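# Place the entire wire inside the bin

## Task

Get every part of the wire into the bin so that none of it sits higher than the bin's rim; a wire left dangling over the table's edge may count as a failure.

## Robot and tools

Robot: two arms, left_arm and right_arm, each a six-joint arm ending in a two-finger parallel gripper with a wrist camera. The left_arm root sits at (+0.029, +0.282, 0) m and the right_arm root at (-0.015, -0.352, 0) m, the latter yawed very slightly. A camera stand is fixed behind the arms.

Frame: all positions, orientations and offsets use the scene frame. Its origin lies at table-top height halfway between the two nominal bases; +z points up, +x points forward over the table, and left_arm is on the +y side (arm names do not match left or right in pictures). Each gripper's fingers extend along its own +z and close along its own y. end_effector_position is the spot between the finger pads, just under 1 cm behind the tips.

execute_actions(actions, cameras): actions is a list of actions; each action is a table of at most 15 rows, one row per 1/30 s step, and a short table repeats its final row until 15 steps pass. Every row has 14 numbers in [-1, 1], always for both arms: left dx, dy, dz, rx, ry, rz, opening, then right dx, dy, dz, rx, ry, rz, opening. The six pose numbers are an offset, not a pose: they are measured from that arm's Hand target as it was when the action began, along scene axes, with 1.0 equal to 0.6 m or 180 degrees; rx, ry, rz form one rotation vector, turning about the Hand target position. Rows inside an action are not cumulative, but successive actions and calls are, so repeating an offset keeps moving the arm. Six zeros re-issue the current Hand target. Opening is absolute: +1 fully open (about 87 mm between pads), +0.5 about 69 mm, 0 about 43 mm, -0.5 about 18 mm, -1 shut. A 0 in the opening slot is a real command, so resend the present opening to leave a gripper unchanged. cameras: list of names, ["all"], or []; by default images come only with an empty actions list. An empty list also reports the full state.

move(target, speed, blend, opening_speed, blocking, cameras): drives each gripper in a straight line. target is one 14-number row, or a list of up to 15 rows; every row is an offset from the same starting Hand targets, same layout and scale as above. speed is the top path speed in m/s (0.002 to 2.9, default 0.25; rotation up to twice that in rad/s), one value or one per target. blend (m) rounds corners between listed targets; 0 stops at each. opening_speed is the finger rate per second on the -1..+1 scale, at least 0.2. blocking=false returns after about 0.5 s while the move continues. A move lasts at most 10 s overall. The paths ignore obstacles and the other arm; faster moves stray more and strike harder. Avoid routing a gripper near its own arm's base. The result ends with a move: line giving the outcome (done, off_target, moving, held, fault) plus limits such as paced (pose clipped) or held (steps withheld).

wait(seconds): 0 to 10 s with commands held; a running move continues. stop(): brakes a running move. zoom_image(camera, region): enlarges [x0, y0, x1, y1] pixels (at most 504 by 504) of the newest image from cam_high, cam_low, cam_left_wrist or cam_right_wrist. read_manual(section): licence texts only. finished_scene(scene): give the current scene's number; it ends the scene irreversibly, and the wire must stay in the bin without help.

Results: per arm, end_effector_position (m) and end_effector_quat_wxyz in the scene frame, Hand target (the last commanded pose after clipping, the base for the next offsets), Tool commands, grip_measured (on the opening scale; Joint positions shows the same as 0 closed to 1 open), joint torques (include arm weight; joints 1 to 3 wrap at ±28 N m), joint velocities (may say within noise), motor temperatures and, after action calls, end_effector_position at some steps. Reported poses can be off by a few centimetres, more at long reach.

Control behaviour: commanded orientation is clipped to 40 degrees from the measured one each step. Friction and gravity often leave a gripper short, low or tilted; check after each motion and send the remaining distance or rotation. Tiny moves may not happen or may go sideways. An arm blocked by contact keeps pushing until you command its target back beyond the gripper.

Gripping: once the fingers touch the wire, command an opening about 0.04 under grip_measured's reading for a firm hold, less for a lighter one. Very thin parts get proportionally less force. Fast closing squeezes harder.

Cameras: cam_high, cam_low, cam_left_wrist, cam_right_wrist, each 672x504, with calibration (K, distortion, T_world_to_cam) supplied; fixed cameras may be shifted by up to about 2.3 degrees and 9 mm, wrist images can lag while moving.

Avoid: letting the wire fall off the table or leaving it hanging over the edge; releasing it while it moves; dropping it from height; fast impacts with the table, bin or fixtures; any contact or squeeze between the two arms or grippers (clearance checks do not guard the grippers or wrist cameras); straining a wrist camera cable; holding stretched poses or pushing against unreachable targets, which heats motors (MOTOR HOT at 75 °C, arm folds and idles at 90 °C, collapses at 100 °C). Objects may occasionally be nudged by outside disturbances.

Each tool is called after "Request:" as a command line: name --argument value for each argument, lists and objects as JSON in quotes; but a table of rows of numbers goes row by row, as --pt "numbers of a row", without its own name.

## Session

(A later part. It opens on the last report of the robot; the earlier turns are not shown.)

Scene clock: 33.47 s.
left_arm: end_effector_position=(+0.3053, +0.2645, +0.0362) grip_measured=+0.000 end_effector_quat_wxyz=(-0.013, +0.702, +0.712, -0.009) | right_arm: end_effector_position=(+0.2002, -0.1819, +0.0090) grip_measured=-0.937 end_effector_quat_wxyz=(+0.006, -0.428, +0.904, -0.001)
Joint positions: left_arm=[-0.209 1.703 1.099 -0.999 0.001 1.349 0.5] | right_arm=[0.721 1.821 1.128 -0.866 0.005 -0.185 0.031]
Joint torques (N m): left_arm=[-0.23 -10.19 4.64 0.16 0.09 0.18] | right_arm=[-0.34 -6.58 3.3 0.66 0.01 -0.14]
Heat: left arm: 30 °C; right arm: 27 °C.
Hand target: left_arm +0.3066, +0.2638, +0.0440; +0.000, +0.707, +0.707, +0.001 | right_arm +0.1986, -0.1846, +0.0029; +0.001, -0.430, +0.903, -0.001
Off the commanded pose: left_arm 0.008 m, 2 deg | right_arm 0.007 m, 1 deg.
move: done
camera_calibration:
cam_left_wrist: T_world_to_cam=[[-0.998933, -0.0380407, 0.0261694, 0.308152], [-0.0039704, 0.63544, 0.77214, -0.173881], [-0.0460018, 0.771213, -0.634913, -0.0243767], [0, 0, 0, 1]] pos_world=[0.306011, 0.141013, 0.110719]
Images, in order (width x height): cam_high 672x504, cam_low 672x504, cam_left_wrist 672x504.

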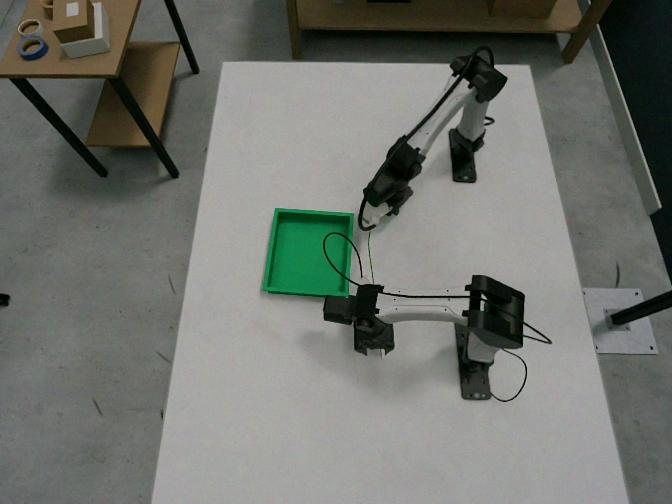

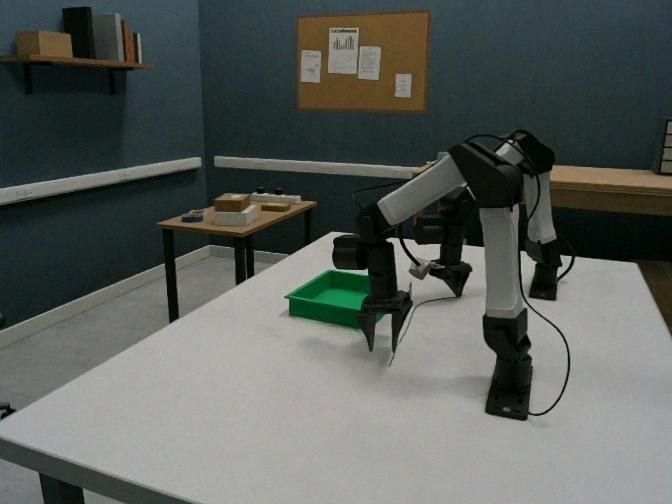

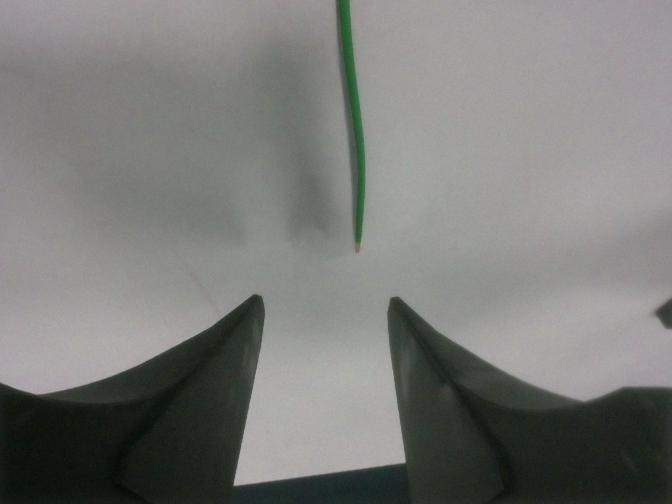

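Request:
move --target '[-0.024,-0.013,-0.038,0,0,0,-0.3,0,0,0,0,0,0,-1]' --speed 0.06 --cameras '["cam_left_wrist"]'

Scene clock: 35.07 s.
left_arm: end_effector_position=(+0.2908, +0.2578, +0.0137) grip_measured=-0.300 end_effector_quat_wxyz=(-0.014, +0.707, +0.707, -0.009) | right_arm: end_effector_position=(+0.2002, -0.1819, +0.0090) grip_measured=-0.937 end_effector_quat_wxyz=(+0.006, -0.428, +0.904, -0.001)
Joint positions: left_arm=[-0.244 1.693 0.989 -0.9 0.001 1.327 0.35] | right_arm=[0.721 1.821 1.128 -0.866 0.005 -0.185 0.031]
Joint torques (N m): left_arm=[-0.46 -9.88 4.42 0.19 0.1 -0.01] | right_arm=[-0.25 -6.6 3.33 0.65 0.01 -0.13]
Heat: left arm: 30 °C; right arm: 28 °C.
Hand target: left_arm +0.2922, +0.2560, +0.0211; +0.000, +0.707, +0.707, +0.000 | right_arm +0.1986, -0.1846, +0.0029; +0.001, -0.430, +0.903, -0.001
Off the commanded pose: left_arm 0.008 m, 2 deg | right_arm 0.007 m, 1 deg.
move: done
camera_calibration:
cam_left_wrist: T_world_to_cam=[[-0.999338, -0.0242458, 0.0271121, 0.290609], [0.00556566, 0.634696, 0.772742, -0.154827], [-0.0359437, 0.772382, -0.634141, -0.0374367], [0, 0, 0, 1]] pos_world=[0.289933, 0.134229, 0.0880219]
Images, in order (width x height): cam_left_wrist 672x504.

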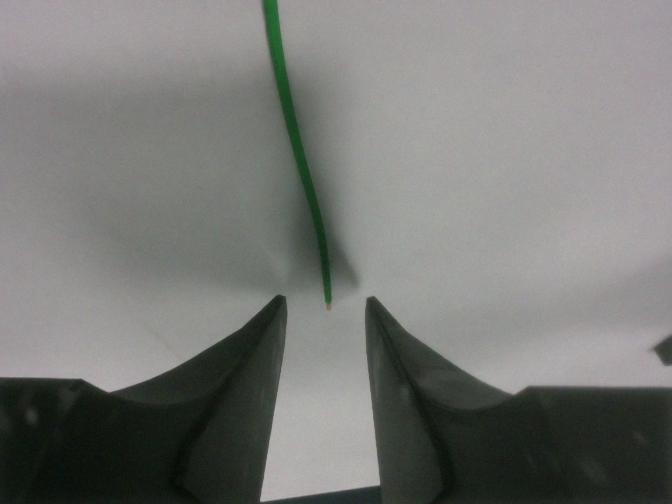

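Request:
move --pt "0.001 -0.01 -0.011 0 0 0 -0.3 0 0 0 0 0 0 -1" --pt "0.001 -0.01 -0.011 0 0 0 -1 0 0 0 0 0 0 -1" --speed 0.04 --opening_speed 0.6 --cameras '["cam_left_wrist"]'

Scene clock: 37.60 s.
left_arm: end_effector_position=(+0.2933, +0.2516, +0.0117) grip_measured=-1.000 end_effector_quat_wxyz=(-0.006, +0.707, +0.707, -0.004) | right_arm: end_effector_position=(+0.2002, -0.1819, +0.0090) grip_measured=-0.937 end_effector_quat_wxyz=(+0.006, -0.428, +0.904, -0.001)
Joint positions: left_arm=[-0.264 1.693 0.982 -0.874 0.001 1.306 0] | right_arm=[0.721 1.821 1.128 -0.866 0.005 -0.185 0.031]
Joint torques (N m): left_arm=[-0.51 -8.13 4.45 0.22 0.1 0] | right_arm=[-0.31 -6.56 3.3 0.65 0.01 -0.14]
Heat: left arm: 31 °C; right arm: 28 °C.
Hand target: left_arm +0.2929, +0.2500, +0.0146; +0.000, +0.707, +0.707, +0.001 | right_arm +0.1986, -0.1846, +0.0029; +0.001, -0.430, +0.903, -0.001
Off the commanded pose: left_arm 0.003 m, 1 deg | right_arm 0.007 m, 1 deg.
move: done
camera_calibration:
cam_left_wrist: T_world_to_cam=[[-0.999645, -0.0253296, 0.00828072, 0.293561], [-0.00979028, 0.638077, 0.76991, -0.145702], [-0.0247852, 0.769556, -0.638098, -0.0362849], [0, 0, 0, 1]] pos_world=[0.291131, 0.128328, 0.086593]
Images, in order (width x height): cam_left_wrist 672x504.

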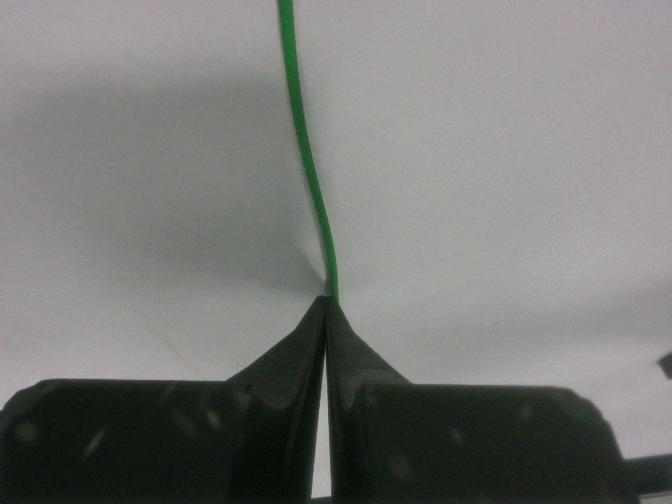

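Request:
move --pt "0.0 0 0 0 0 0 -0.5 0 0 0 0 0 0 -1" --pt "0.002 0 -0.013 0 0 0 -0.5 0 0 0 0 0 0 -1" --speed 0.03 --opening_speed 1 --cameras '["cam_left_wrist"]'

Scene clock: 39.33 s.
left_arm: end_effector_position=(+0.2951, +0.2511, +0.0086) grip_measured=-0.500 end_effector_quat_wxyz=(+0.000, +0.707, +0.707, +0.000) | right_arm: end_effector_position=(+0.2002, -0.1819, +0.0090) grip_measured=-0.937 end_effector_quat_wxyz=(+0.006, -0.428, +0.904, -0.001)
Joint positions: left_arm=[-0.264 1.693 0.968 -0.846 0.001 1.306 0.25] | right_arm=[0.721 1.821 1.128 -0.866 0.005 -0.185 0.031]
Joint torques (N m): left_arm=[-0.44 -6.32 4.41 0.31 0.09 0] | right_arm=[-0.29 -6.57 3.3 0.65 0 -0.14]
Heat: left arm: 31 °C; right arm: 28 °C.
Hand target: left_arm +0.2941, +0.2500, +0.0068; +0.000, +0.707, +0.707, +0.000 | right_arm +0.1986, -0.1846, +0.0029; +0.001, -0.430, +0.903, -0.001
Off the commanded pose: left_arm 0.002 m, 0 deg | right_arm 0.007 m, 1 deg.
move: done
camera_calibration:
cam_left_wrist: T_world_to_cam=[[-0.999667, -0.0253388, -0.00483667, 0.295486], [-0.0199576, 0.64089, 0.767373, -0.140651], [-0.0163446, 0.767215, -0.641182, -0.0397528], [0, 0, 0, 1]] pos_world=[0.291931, 0.128128, 0.083872]
Images, in order (width x height): cam_left_wrist 672x504.

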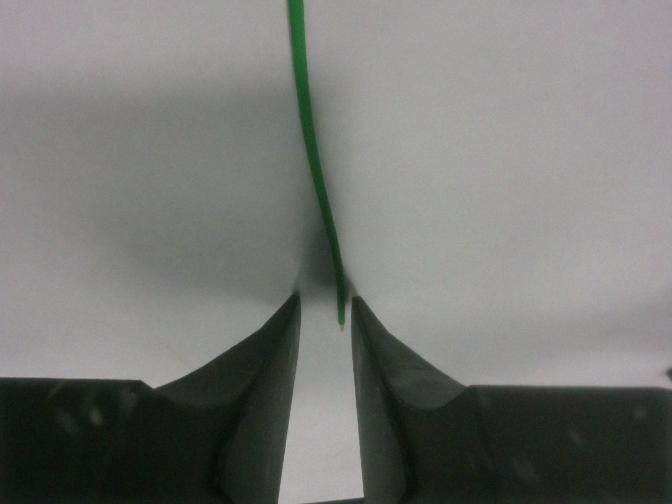

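Request:
move --pt "-0.005 -0.008 -0.001 0 0 0 -0.5 0 0 0 0 0 0 -1" --pt "-0.005 -0.008 -0.001 0 0 0 -1 0 0 0 0 0 0 -1" --speed 0.03 --opening_speed 0.6 --cameras '["cam_left_wrist"]'

Scene clock: 41.50 s.
left_arm: end_effector_position=(+0.2961, +0.2474, +0.0082) grip_measured=-0.965 end_effector_quat_wxyz=(+0.002, +0.707, +0.708, +0.006) | right_arm: end_effector_position=(+0.2002, -0.1819, +0.0090) grip_measured=-0.937 end_effector_quat_wxyz=(+0.006, -0.428, +0.904, -0.001)
Joint positions: left_arm=[-0.282 1.693 0.965 -0.834 -0.008 1.288 0.018] | right_arm=[0.721 1.821 1.128 -0.866 0.005 -0.185 0.031]
Joint torques (N m): left_arm=[-0.61 -6.78 4.03 0.23 0.19 -0.02] | right_arm=[-0.29 -6.6 3.34 0.64 0.01 -0.13]
Heat: left arm: 31 °C; right arm: 28 °C.
Hand target: left_arm +0.2910, +0.2452, +0.0061; +0.000, +0.707, +0.707, +0.000 | right_arm +0.1986, -0.1846, +0.0029; +0.001, -0.430, +0.903, -0.001
Off the commanded pose: left_arm 0.006 m, 1 deg | right_arm 0.007 m, 1 deg.
move: done
camera_calibration:
cam_left_wrist: T_world_to_cam=[[-0.999519, -0.0261266, -0.0167264, 0.296712], [-0.02953, 0.636092, 0.771048, -0.134004], [-0.00950535, 0.77117, -0.636558, -0.0402454], [0, 0, 0, 1]] pos_world=[0.29223, 0.124027, 0.0826678]
Images, in order (width x height): cam_left_wrist 672x504.

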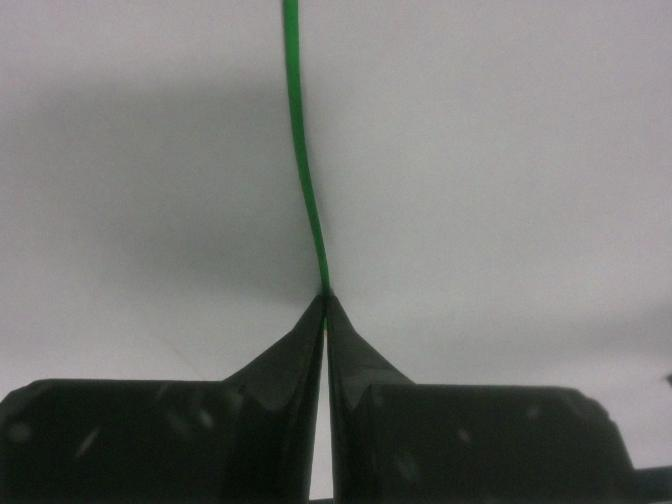

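Request:
move --pt "0 -0.02 0.08 0 0 0.1 -1 0.01 0.01 0.08 0 0 -0.05 -1" --pt "0.017 -0.075 0.24 0 0 0.25 -1 0.05 0.05 0.24 0 0 -0.14 -1" --pt "0.115 -0.208 0.323 0 0 0.5 -1 0.219 0.125 0.328 0 0 -0.283 -1" --blend '[0.02,0.03,0]' --cameras '["all"]'

Request:
zoom_image --camera "cam_low" --region '[250, 170, 520, 350]'

Request:
zoom_image --camera "cam_high" --region '[250, 150, 450, 350]'

Scene clock: 46.63 s.
left_arm: end_effector_position=(+0.3710, +0.1203, +0.1982) grip_measured=-0.965 end_effector_quat_wxyz=(+0.099, +0.000, +0.994, -0.038) | right_arm: end_effector_position=(+0.3281, -0.1120, +0.2026) grip_measured=-0.937 end_effector_quat_wxyz=(+0.109, +0.001, +0.992, +0.066)
Joint positions: left_arm=[-0.402 1.998 2.15 -1.511 -0.008 -0.402 0.018] | right_arm=[0.58 2.162 2.419 -1.572 0.004 0.56 0.031]
Joint torques (N m): left_arm=[-0.34 -8.23 8.25 -0.03 0.14 -0.05] | right_arm=[-0.29 -7.99 6.56 0.81 -0.06 0.04]
Motor temperatures (°C): left_arm=[19 31 28 23 20 18 20] | right_arm=[21 29 27 21 20 20 21]
Heat: left arm: 31 °C; right arm: 29 °C.
Hand target: left_arm +0.3600, +0.1205, +0.2000; +0.000, +0.000, +1.000, +0.001 | right_arm +0.3300, -0.1096, +0.1997; +0.000, +0.000, +1.000, -0.001
Off the commanded pose: left_arm 0.011 m, 12 deg | right_arm 0.004 m, 15 deg.
joint sent to its limit (left arm) — joint 4 (wrist pitch), lower limit. The joint targets are off in orientation, not in position.
joint sent to its limit (right arm) — joint 4 (wrist pitch), lower limit. The joint targets are off in orientation, not in position.
move: off_target (left_arm, right_arm)
camera_calibration:
cam_left_wrist: T_world_to_cam=[[0.0185693, -0.997004, 0.0750869, 0.0922582], [-0.779122, 0.0326362, 0.626023, 0.182043], [-0.626598, -0.0701266, -0.776181, 0.537311], [0, 0, 0, 1]] pos_world=[0.476799, 0.12372, 0.29616]
cam_right_wrist: T_world_to_cam=[[0.00282266, -0.990903, -0.134547, -0.0866523], [-0.79105, -0.084522, 0.605884, 0.147656], [-0.611745, 0.104724, -0.784093, 0.520183], [0, 0, 0, 1]] pos_world=[0.435267, -0.127859, 0.30675]

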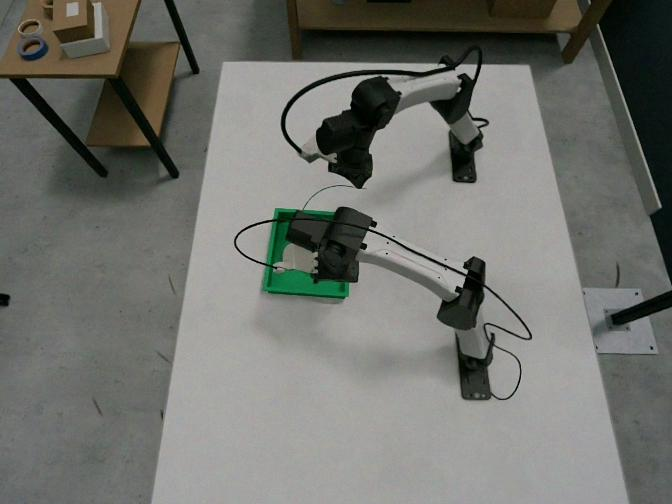

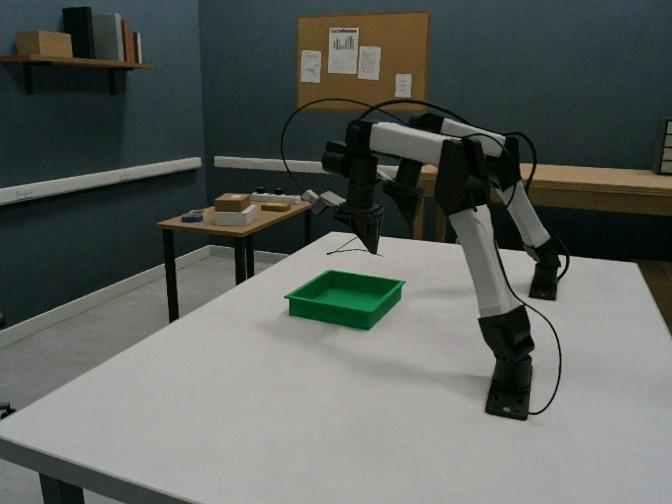

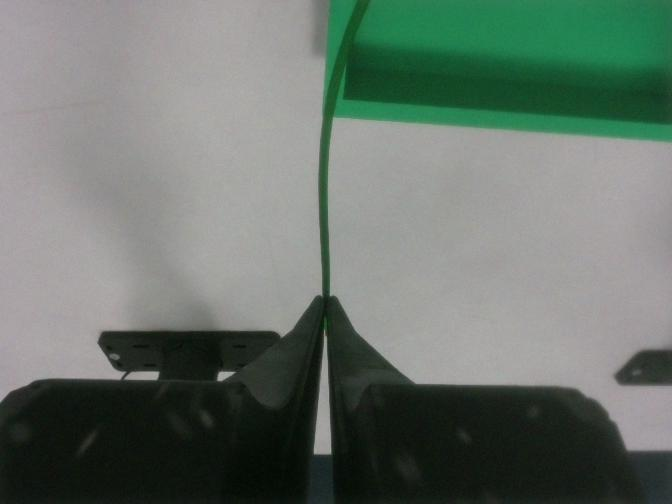

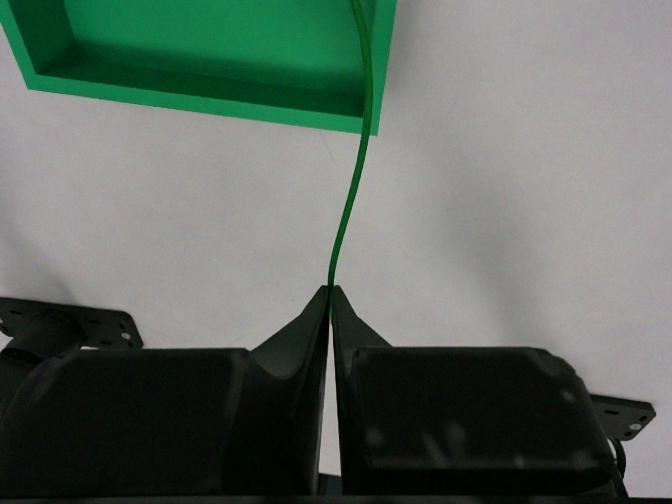

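Scaled by 1.867 from the camera's 672x504 image, which has a finer 960x720 frame.

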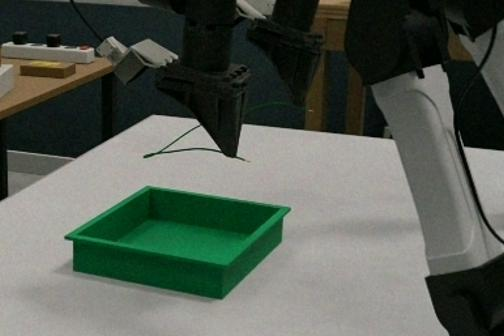

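Scaled by 2.520 from the camera's 672x504 image, which has a finer 960x720 frame.

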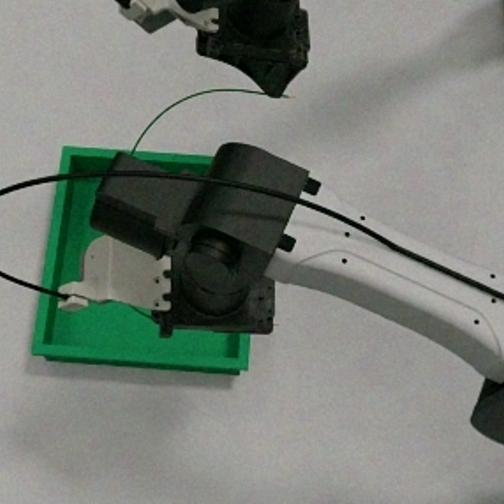

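Request:
move --target '[0.097,-0.0875,-0.133,0,0,0,-1,0.072,0.053,-0.133,0,0,0,-1]' --cameras '["all"]' --speed 0.15

Request:
zoom_image --camera "cam_low" --region '[250, 200, 450, 350]'

Request:
zoom_image --camera "cam_high" --region '[250, 150, 450, 350]'

Scene clock: 51.33 s.
left_arm: end_effector_position=(+0.4298, +0.0671, +0.1155) grip_measured=-0.965 end_effector_quat_wxyz=(+0.063, -0.001, +0.998, -0.027) | right_arm: end_effector_position=(+0.3741, -0.0828, +0.1227) grip_measured=-0.937 end_effector_quat_wxyz=(+0.077, +0.006, +0.996, +0.046)
Joint positions: left_arm=[-0.454 2.414 2.491 -1.511 -0.007 -0.456 0.018] | right_arm=[0.58 2.504 2.689 -1.574 0.004 0.571 0.031]
Joint torques (N m): left_arm=[-0.38 -12.11 8.28 -0.17 0.11 -0.04] | right_arm=[0.7 -10.55 6.64 0.69 0 0.05]
Heat: left arm: 33 °C; right arm: 30 °C.
Hand target: left_arm +0.4182, +0.0679, +0.1202; +0.000, +0.000, +1.000, +0.000 | right_arm +0.3731, -0.0778, +0.1200; +0.000, +0.000, +1.000, -0.001
Off the commanded pose: left_arm 0.013 m, 8 deg | right_arm 0.006 m, 10 deg.
joint sent to its limit (left arm) — joint 4 (wrist pitch), lower limit. The joint targets are off in orientation, not in position.
joint sent to its limit (right arm) — joint 4 (wrist pitch), lower limit. The joint targets are off in orientation, not in position.
move: off_target (left_arm, right_arm)
camera_calibration:
cam_left_wrist: T_world_to_cam=[[0.0238147, -0.998378, 0.0517157, 0.0448608], [-0.732227, 0.0178006, 0.680828, 0.255922], [-0.680644, -0.0540814, -0.730616, 0.523123], [0, 0, 0, 1]] pos_world=[0.542386, 0.0685237, 0.205643]
cam_right_wrist: T_world_to_cam=[[-0.0146383, -0.995226, -0.0964967, -0.0671219], [-0.750713, -0.0528075, 0.658515, 0.215952], [-0.660467, 0.0820808, -0.746355, 0.494372], [0, 0, 0, 1]] pos_world=[0.487651, -0.095976, 0.220292]

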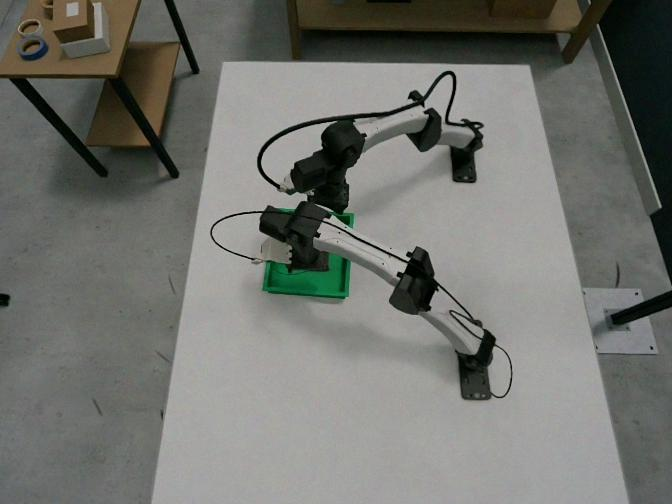

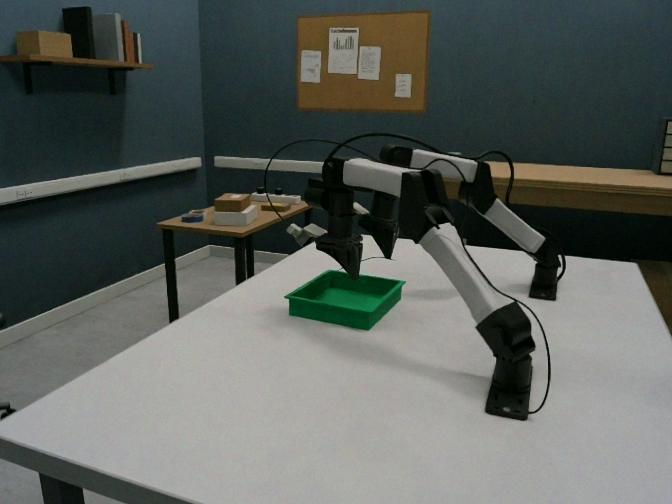

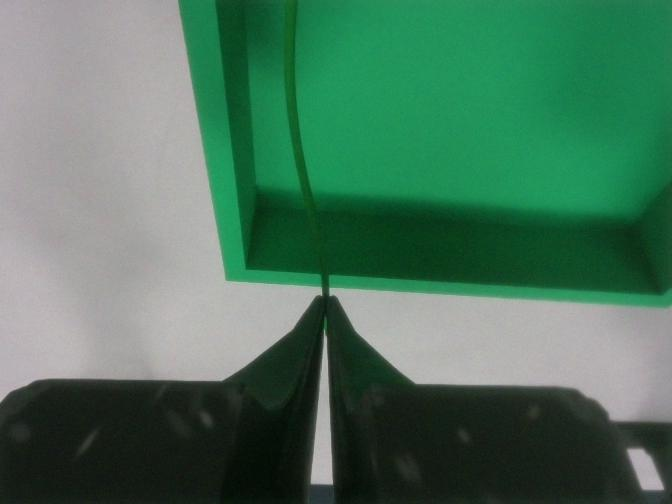

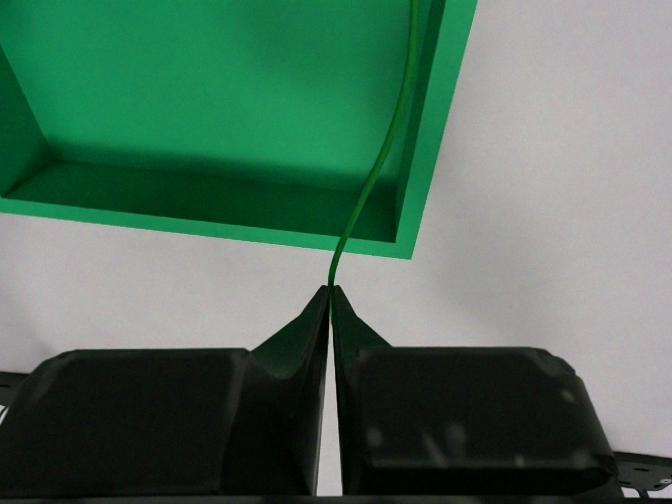

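Scaled by 2.520 from the camera's 672x504 image, which has a finer 960x720 frame.

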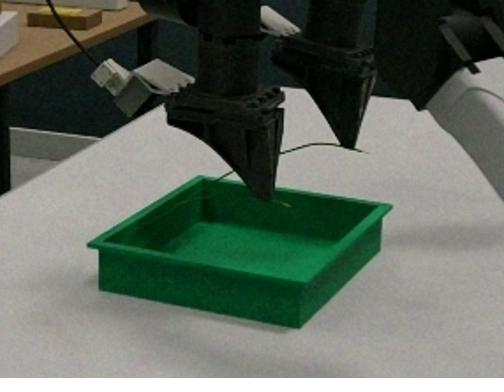

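Scaled by 2.520 from the camera's 672x504 image, which has a finer 960x720 frame.

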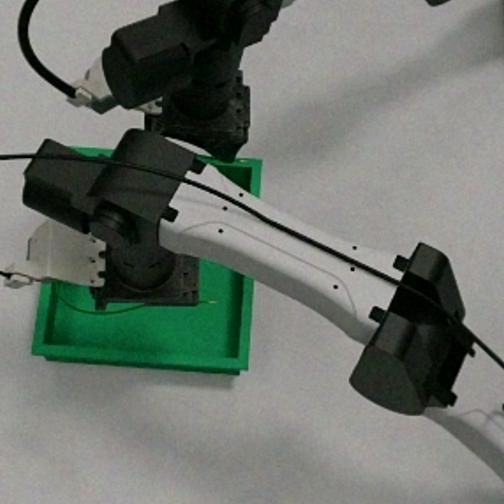

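Request:
move --target '[-0.02,0.004,-0.125,0,0,0,-1,-0.013,0,-0.125,0,0,0,-1]' --cameras '["all"]' --speed 0.08

Request:
zoom_image --camera "cam_low" --region '[250, 200, 450, 350]'

Request:
zoom_image --camera "cam_high" --region '[250, 150, 450, 350]'

Scene clock: 54.03 s.
left_arm: end_effector_position=(+0.4084, +0.0754, +0.0460) grip_measured=-0.965 end_effector_quat_wxyz=(+0.000, +0.000, +1.000, +0.004) | right_arm: end_effector_position=(+0.3674, -0.0804, +0.0521) grip_measured=-0.937 end_effector_quat_wxyz=(+0.011, +0.000, +1.000, +0.005)
Joint positions: left_arm=[-0.458 2.414 2.199 -1.359 -0.007 -0.459 0.018] | right_arm=[0.592 2.661 2.689 -1.574 0.004 0.571 0.031]
Joint torques (N m): left_arm=[-0.75 -13.11 5 0.31 0.08 -0.04] | right_arm=[0.65 -10.81 6.24 0.39 0.05 0.03]
Heat: left arm: 34 °C; right arm: 31 °C.
Hand target: left_arm +0.4061, +0.0703, +0.0451; +0.000, +0.000, +1.000, +0.000 | right_arm +0.3654, -0.0779, +0.0450; +0.000, +0.000, +1.000, -0.001
Off the commanded pose: left_arm 0.006 m, 0 deg | right_arm 0.008 m, 1 deg.
joint sent to its limit (right arm) — joint 4 (wrist pitch), lower limit. The joint targets still meet the commanded pose.
move: done
camera_calibration:
cam_left_wrist: T_world_to_cam=[[0.0254002, -0.99959, -0.0132321, 0.0597079], [-0.64054, -0.026436, 0.767469, 0.24927], [-0.767504, -0.0110182, -0.640949, 0.486279], [0, 0, 0, 1]] pos_world=[0.531372, 0.071631, 0.121163]
cam_right_wrist: T_world_to_cam=[[-0.0100341, -0.999887, -0.0111539, -0.0781661], [-0.656913, -0.00181835, 0.753965, 0.222201], [-0.7539, 0.0148925, -0.65682, 0.461354], [0, 0, 0, 1]] pos_world=[0.492997, -0.084624, 0.134623]

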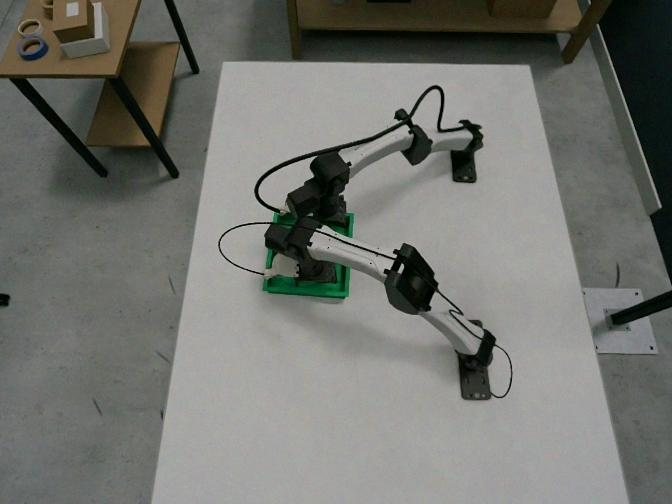

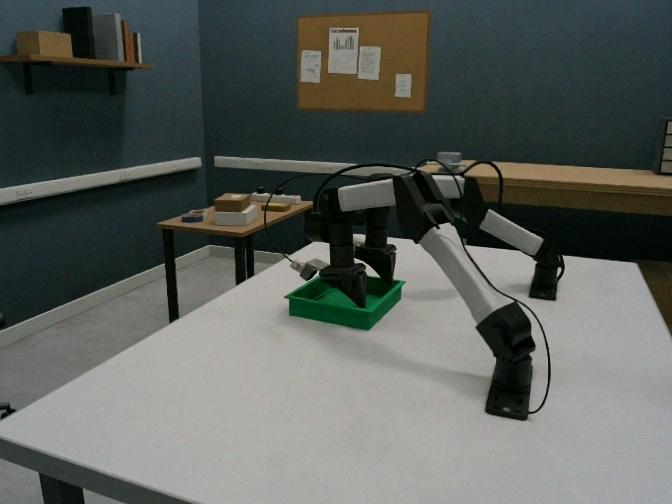

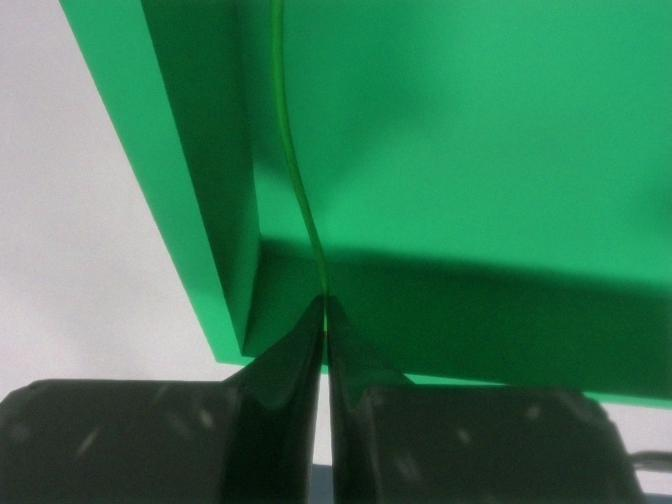

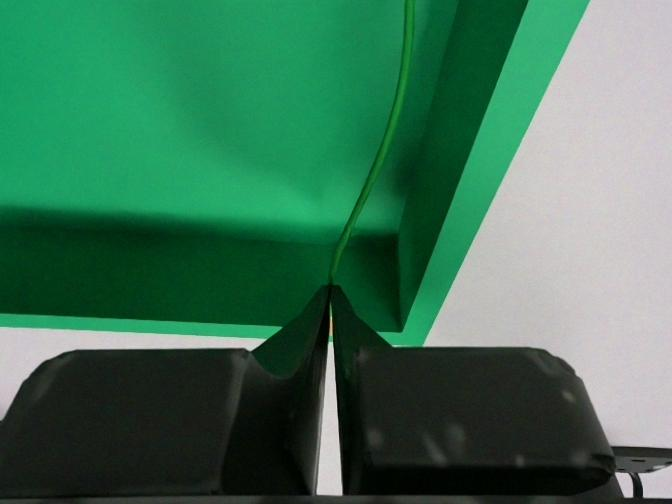

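Scaled by 2.520 from the camera's 672x504 image, which has a finer 960x720 frame.

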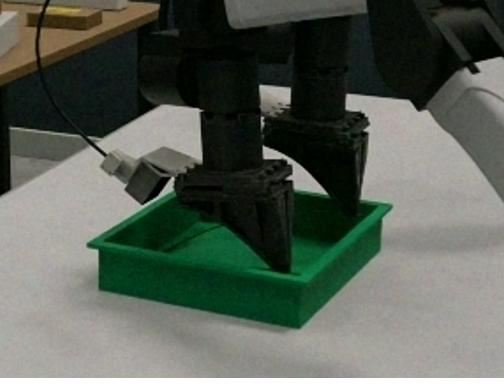

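Scaled by 2.520 from the camera's 672x504 image, which has a finer 960x720 frame.

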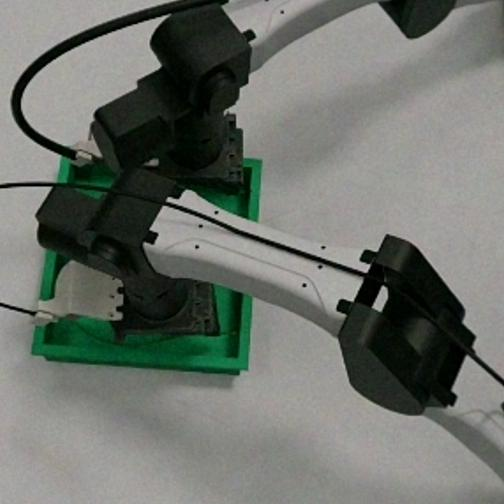

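Request:
move --target '[0,-0.004,-0.035,0,0,0,-1,0.01,0.003,-0.045,0,0,0,-1]' --cameras '["cam_low","cam_left_wrist","cam_right_wrist"]' --speed 0.04

Request:
zoom_image --camera "cam_low" --region '[270, 240, 420, 340]'

Scene clock: 55.57 s.
left_arm: end_effector_position=(+0.4087, +0.0721, +0.0283) grip_measured=-0.965 end_effector_quat_wxyz=(+0.004, +0.000, +1.000, +0.002) | right_arm: end_effector_position=(+0.3729, -0.0769, +0.0335) grip_measured=-0.937 end_effector_quat_wxyz=(+0.011, +0.000, +1.000, +0.005)
Joint positions: left_arm=[-0.464 2.414 2.13 -1.282 -0.007 -0.464 0.018] | right_arm=[0.592 2.691 2.673 -1.528 0.004 0.571 0.031]
Joint torques (N m): left_arm=[-0.62 -12.34 5.08 0.33 0.09 -0.05] | right_arm=[0.31 -10.91 4.1 0.62 0.06 -0.01]
Heat: left arm: 35 °C; right arm: 31 °C.
Hand target: left_arm +0.4061, +0.0680, +0.0242; +0.000, +0.000, +1.000, +0.000 | right_arm +0.3715, -0.0761, +0.0180; +0.000, +0.000, +1.000, -0.001
Off the commanded pose: left_arm 0.006 m, 0 deg | right_arm 0.016 m, 1 deg.
move: off_target (right_arm)
camera_calibration:
cam_left_wrist: T_world_to_cam=[[0.0239415, -0.999667, -0.00965724, 0.0566012], [-0.645857, -0.02284, 0.763117, 0.264985], [-0.763083, -0.0120329, -0.646189, 0.473583], [0, 0, 0, 1]] pos_world=[0.531171, 0.0683332, 0.104356]
cam_right_wrist: T_world_to_cam=[[-0.0100341, -0.999887, -0.0111539, -0.0748188], [-0.656913, -0.00181835, 0.753965, 0.239844], [-0.7539, 0.0148925, -0.65682, 0.453231], [0, 0, 0, 1]] pos_world=[0.498497, -0.081124, 0.116023]
Images, in order (width x height): cam_low 672x504, cam_left_wrist 672x504, cam_right_wrist 672x504.

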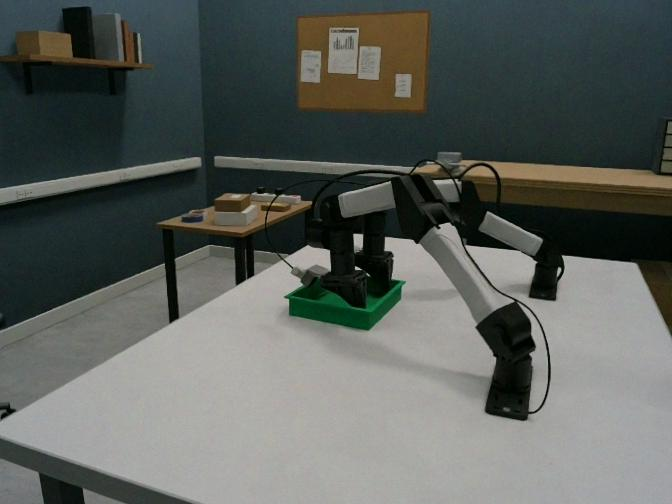

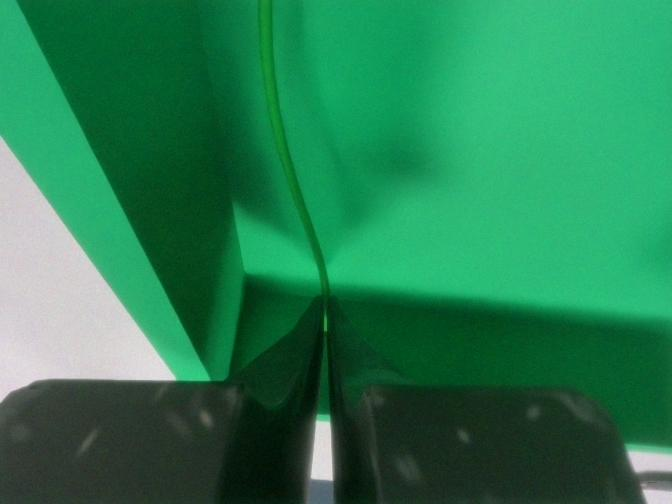

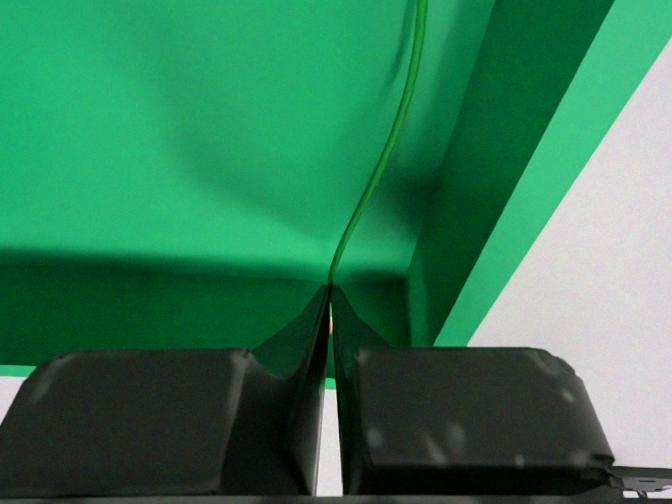

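Scaled by 3.360 from the camera's 672x504 image, which has a finer 960x720 frame.

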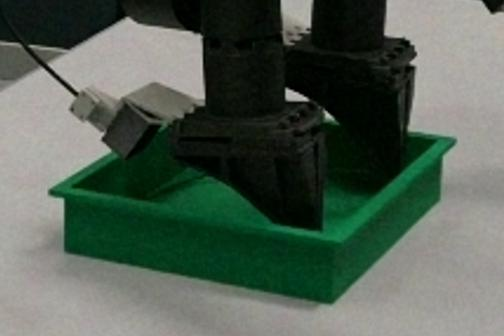

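Request:
move --target '[0,-0.003,-0.017,0,0,0,-1,0,0,-0.013,0,0,0,-1]' --cameras '["cam_left_wrist","cam_right_wrist"]' --speed 0.04

Scene clock: 56.87 s.
left_arm: end_effector_position=(+0.4092, +0.0697, +0.0214) grip_measured=-0.965 end_effector_quat_wxyz=(+0.007, +0.001, +1.000, +0.001) | right_arm: end_effector_position=(+0.3736, -0.0765, +0.0211) grip_measured=-0.937 end_effector_quat_wxyz=(+0.009, +0.000, +1.000, +0.003)
Joint positions: left_arm=[-0.469 2.414 2.104 -1.249 -0.007 -0.467 0.018] | right_arm=[0.592 2.691 2.622 -1.484 0.004 0.571 0.031]
Joint torques (N m): left_arm=[-0.57 -11.62 5.04 0.33 0.09 -0.05] | right_arm=[0.32 -11.99 3.49 0.62 0.07 -0.01]
Motor temperatures (°C): left_arm=[19 36 28 22 20 18 20] | right_arm=[21 31 28 21 20 20 21]
Heat: left arm: 36 °C; right arm: 31 °C.
Hand target: left_arm +0.4061, +0.0662, +0.0139; +0.000, +0.000, +1.000, +0.001 | right_arm +0.3714, -0.0761, +0.0102; +0.000, +0.000, +1.000, -0.001
Off the commanded pose: left_arm 0.009 m, 1 deg | right_arm 0.011 m, 1 deg.
move: off_target (right_arm)
camera_calibration:
cam_left_wrist: T_world_to_cam=[[0.023292, -0.999711, -0.00603277, 0.0543363], [-0.651065, -0.0197478, 0.758765, 0.272508], [-0.758665, -0.0137454, -0.651336, 0.467948], [0, 0, 0, 1]] pos_world=[0.53117, 0.0661341, 0.0983499]
cam_right_wrist: T_world_to_cam=[[-0.0100781, -0.999922, -0.00740774, -0.0746114], [-0.652544, 0.000963245, 0.75775, 0.248119], [-0.757683, 0.0124705, -0.652503, 0.446696], [0, 0, 0, 1]] pos_world=[0.499611, -0.0804151, 0.102905]
Images, in order (width x height): cam_left_wrist 672x504, cam_right_wrist 672x504.

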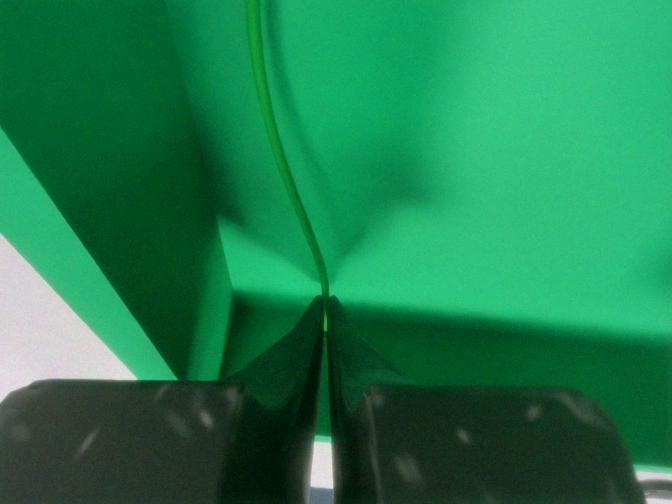

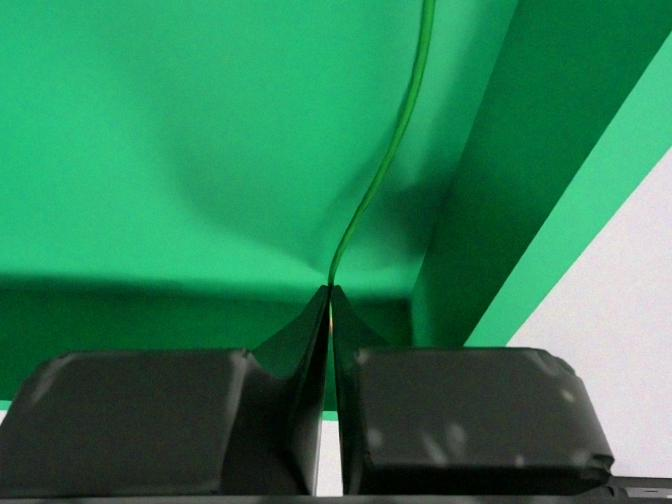

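Request:
move --target '[0,0,0,0,0,0,-0.65,0,0,0,0,0,0,-0.65]' --cameras '["cam_left_wrist","cam_right_wrist"]' --opening_speed 0.25

Scene clock: 60.10 s.
left_arm: end_effector_position=(+0.4094, +0.0696, +0.0214) grip_measured=-0.650 end_effector_quat_wxyz=(+0.007, +0.001, +1.000, +0.000) | right_arm: end_effector_position=(+0.3738, -0.0763, +0.0211) grip_measured=-0.650 end_effector_quat_wxyz=(+0.009, +0.000, +1.000, +0.003)
Joint positions: left_arm=[-0.469 2.414 2.104 -1.248 -0.007 -0.468 0.175] | right_arm=[0.592 2.691 2.622 -1.483 0.004 0.571 0.175]
Joint torques (N m): left_arm=[-0.51 -11.62 5.05 0.35 0.08 -0.03] | right_arm=[0.29 -12.05 3.58 0.62 0.07 -0.02]
Heat: left arm: 37 °C; right arm: 33 °C.
Hand target: left_arm +0.4061, +0.0662, +0.0139; +0.000, +0.000, +1.000, +0.000 | right_arm +0.3715, -0.0761, +0.0102; +0.000, +0.000, +1.000, -0.001
Off the commanded pose: left_arm 0.009 m, 1 deg | right_arm 0.011 m, 1 deg.
move: off_target (right_arm)
camera_calibration:
cam_left_wrist: T_world_to_cam=[[0.0236759, -0.999703, -0.00569339, 0.0540955], [-0.651543, -0.0197493, 0.758355, 0.272868], [-0.758242, -0.0142453, -0.651817, 0.46788], [0, 0, 0, 1]] pos_world=[0.531271, 0.0661335, 0.0983493]
cam_right_wrist: T_world_to_cam=[[-0.0100531, -0.999917, -0.00805768, -0.0744552], [-0.653297, 0.000467239, 0.757102, 0.248573], [-0.757035, 0.0128753, -0.653247, 0.446696], [0, 0, 0, 1]] pos_world=[0.499808, -0.0803166, 0.103008]
Images, in order (width x height): cam_left_wrist 672x504, cam_right_wrist 672x504.

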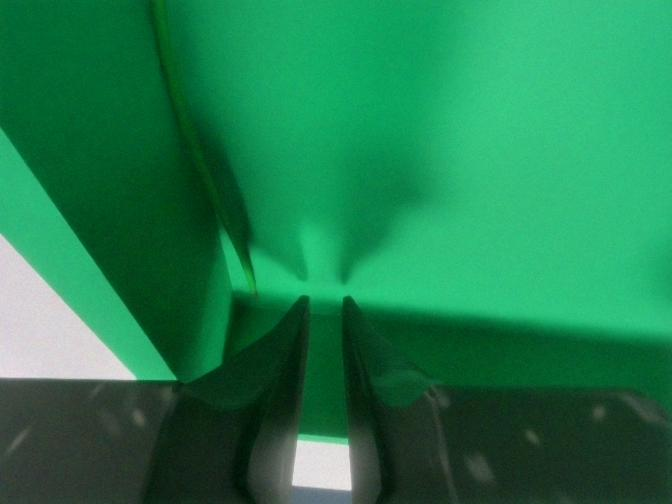

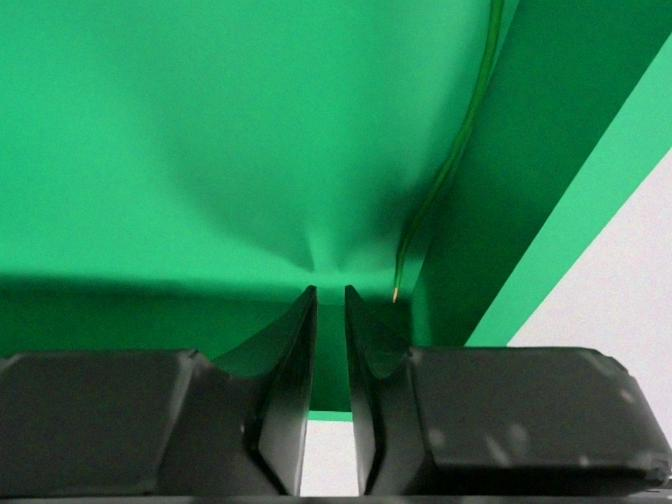

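Request:
move --pt "0 0 0.2 0 0 0 -0.65 0 0 0.2 0 0 0 -0.65" --pt "-0.2 0.22 0.27 0 0 0 -0.65 -0.2 -0.2 0.27 0 0 0 -0.65" --blend '[0.03,0]' --speed '[0.1,0.25]' --cameras '["all"]'

Request:
zoom_image --camera "cam_low" --region '[270, 240, 420, 340]'

Request:
zoom_image --camera "cam_high" --region '[250, 190, 370, 310]'

Scene clock: 63.27 s.
left_arm: end_effector_position=(+0.2955, +0.1952, +0.1700) grip_measured=-0.650 end_effector_quat_wxyz=(+0.005, -0.002, +1.000, +0.002) | right_arm: end_effector_position=(+0.2524, -0.1949, +0.1716) grip_measured=-0.650 end_effector_quat_wxyz=(-0.004, +0.003, +1.000, -0.004)
Joint positions: left_arm=[-0.276 1.76 1.707 -1.509 -0.007 -0.281 0.175] | right_arm=[0.493 1.892 1.879 -1.569 0.004 0.477 0.175]
Joint torques (N m): left_arm=[0.29 -9.88 4.9 0.01 0.09 0.13] | right_arm=[-0.08 -9.36 3.43 0.56 0.05 -0.12]
Heat: left arm: 38 °C; right arm: 34 °C.
Hand target: left_arm +0.2861, +0.1982, +0.1759; +0.000, +0.000, +1.000, +0.000 | right_arm +0.2514, -0.1960, +0.1721; +0.000, +0.000, +1.000, -0.001
Off the commanded pose: left_arm 0.011 m, 1 deg | right_arm 0.002 m, 1 deg.
move: off_target (left_arm)
camera_calibration:
cam_left_wrist: T_world_to_cam=[[0.0297793, -0.999517, -0.00886413, 0.181975], [-0.648131, -0.0260598, 0.761082, 0.0882162], [-0.760946, -0.0169194, -0.648595, 0.481008], [0, 0, 0, 1]] pos_world=[0.417778, 0.192324, 0.246452]
cam_right_wrist: T_world_to_cam=[[-0.0161417, -0.999841, 0.00762805, -0.194137], [-0.633381, 0.016128, 0.773672, 0.0504474], [-0.773672, 0.00765691, -0.633541, 0.454394], [0, 0, 0, 1]] pos_world=[0.38037, -0.198399, 0.250328]

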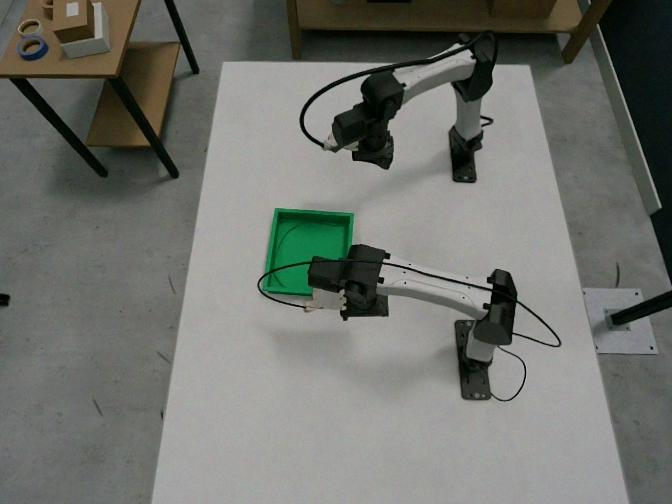

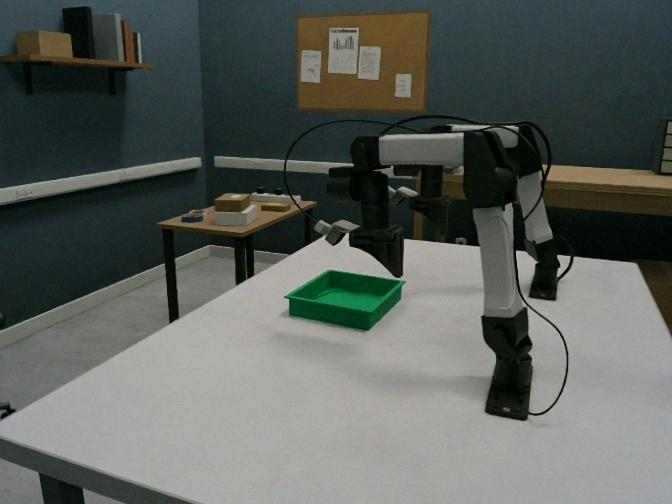

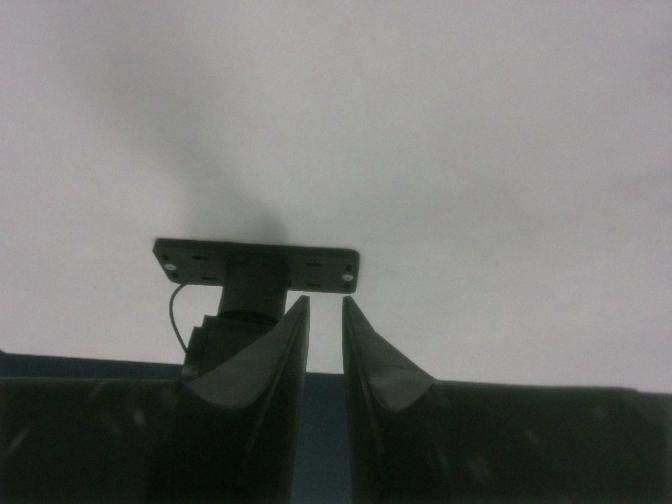

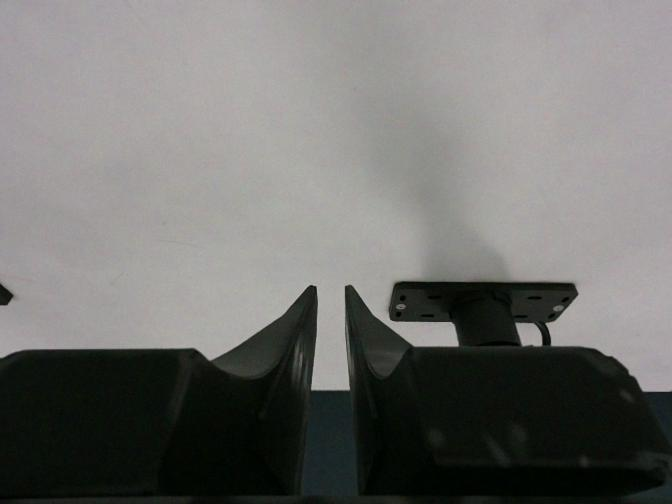

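Scaled by 3.360 from the camera's 672x504 image, which has a finer 960x720 frame.

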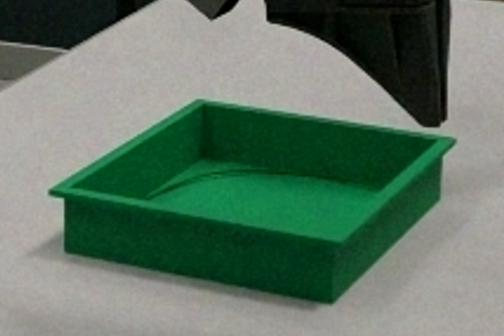

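Scaled by 4.200 from the camera's 672x504 image, which has a finer 960x720 frame.

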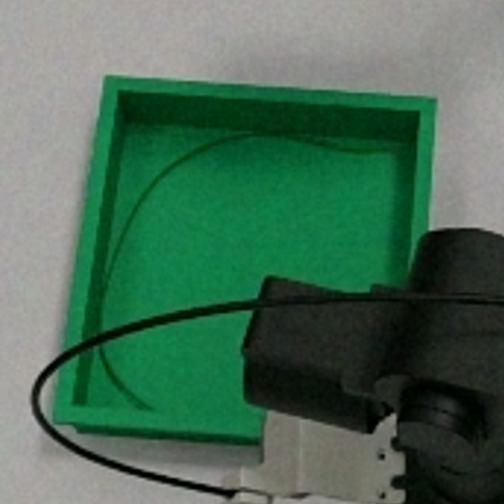

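Request:
finished_scene --scene 2

The scene is finished: the task was done.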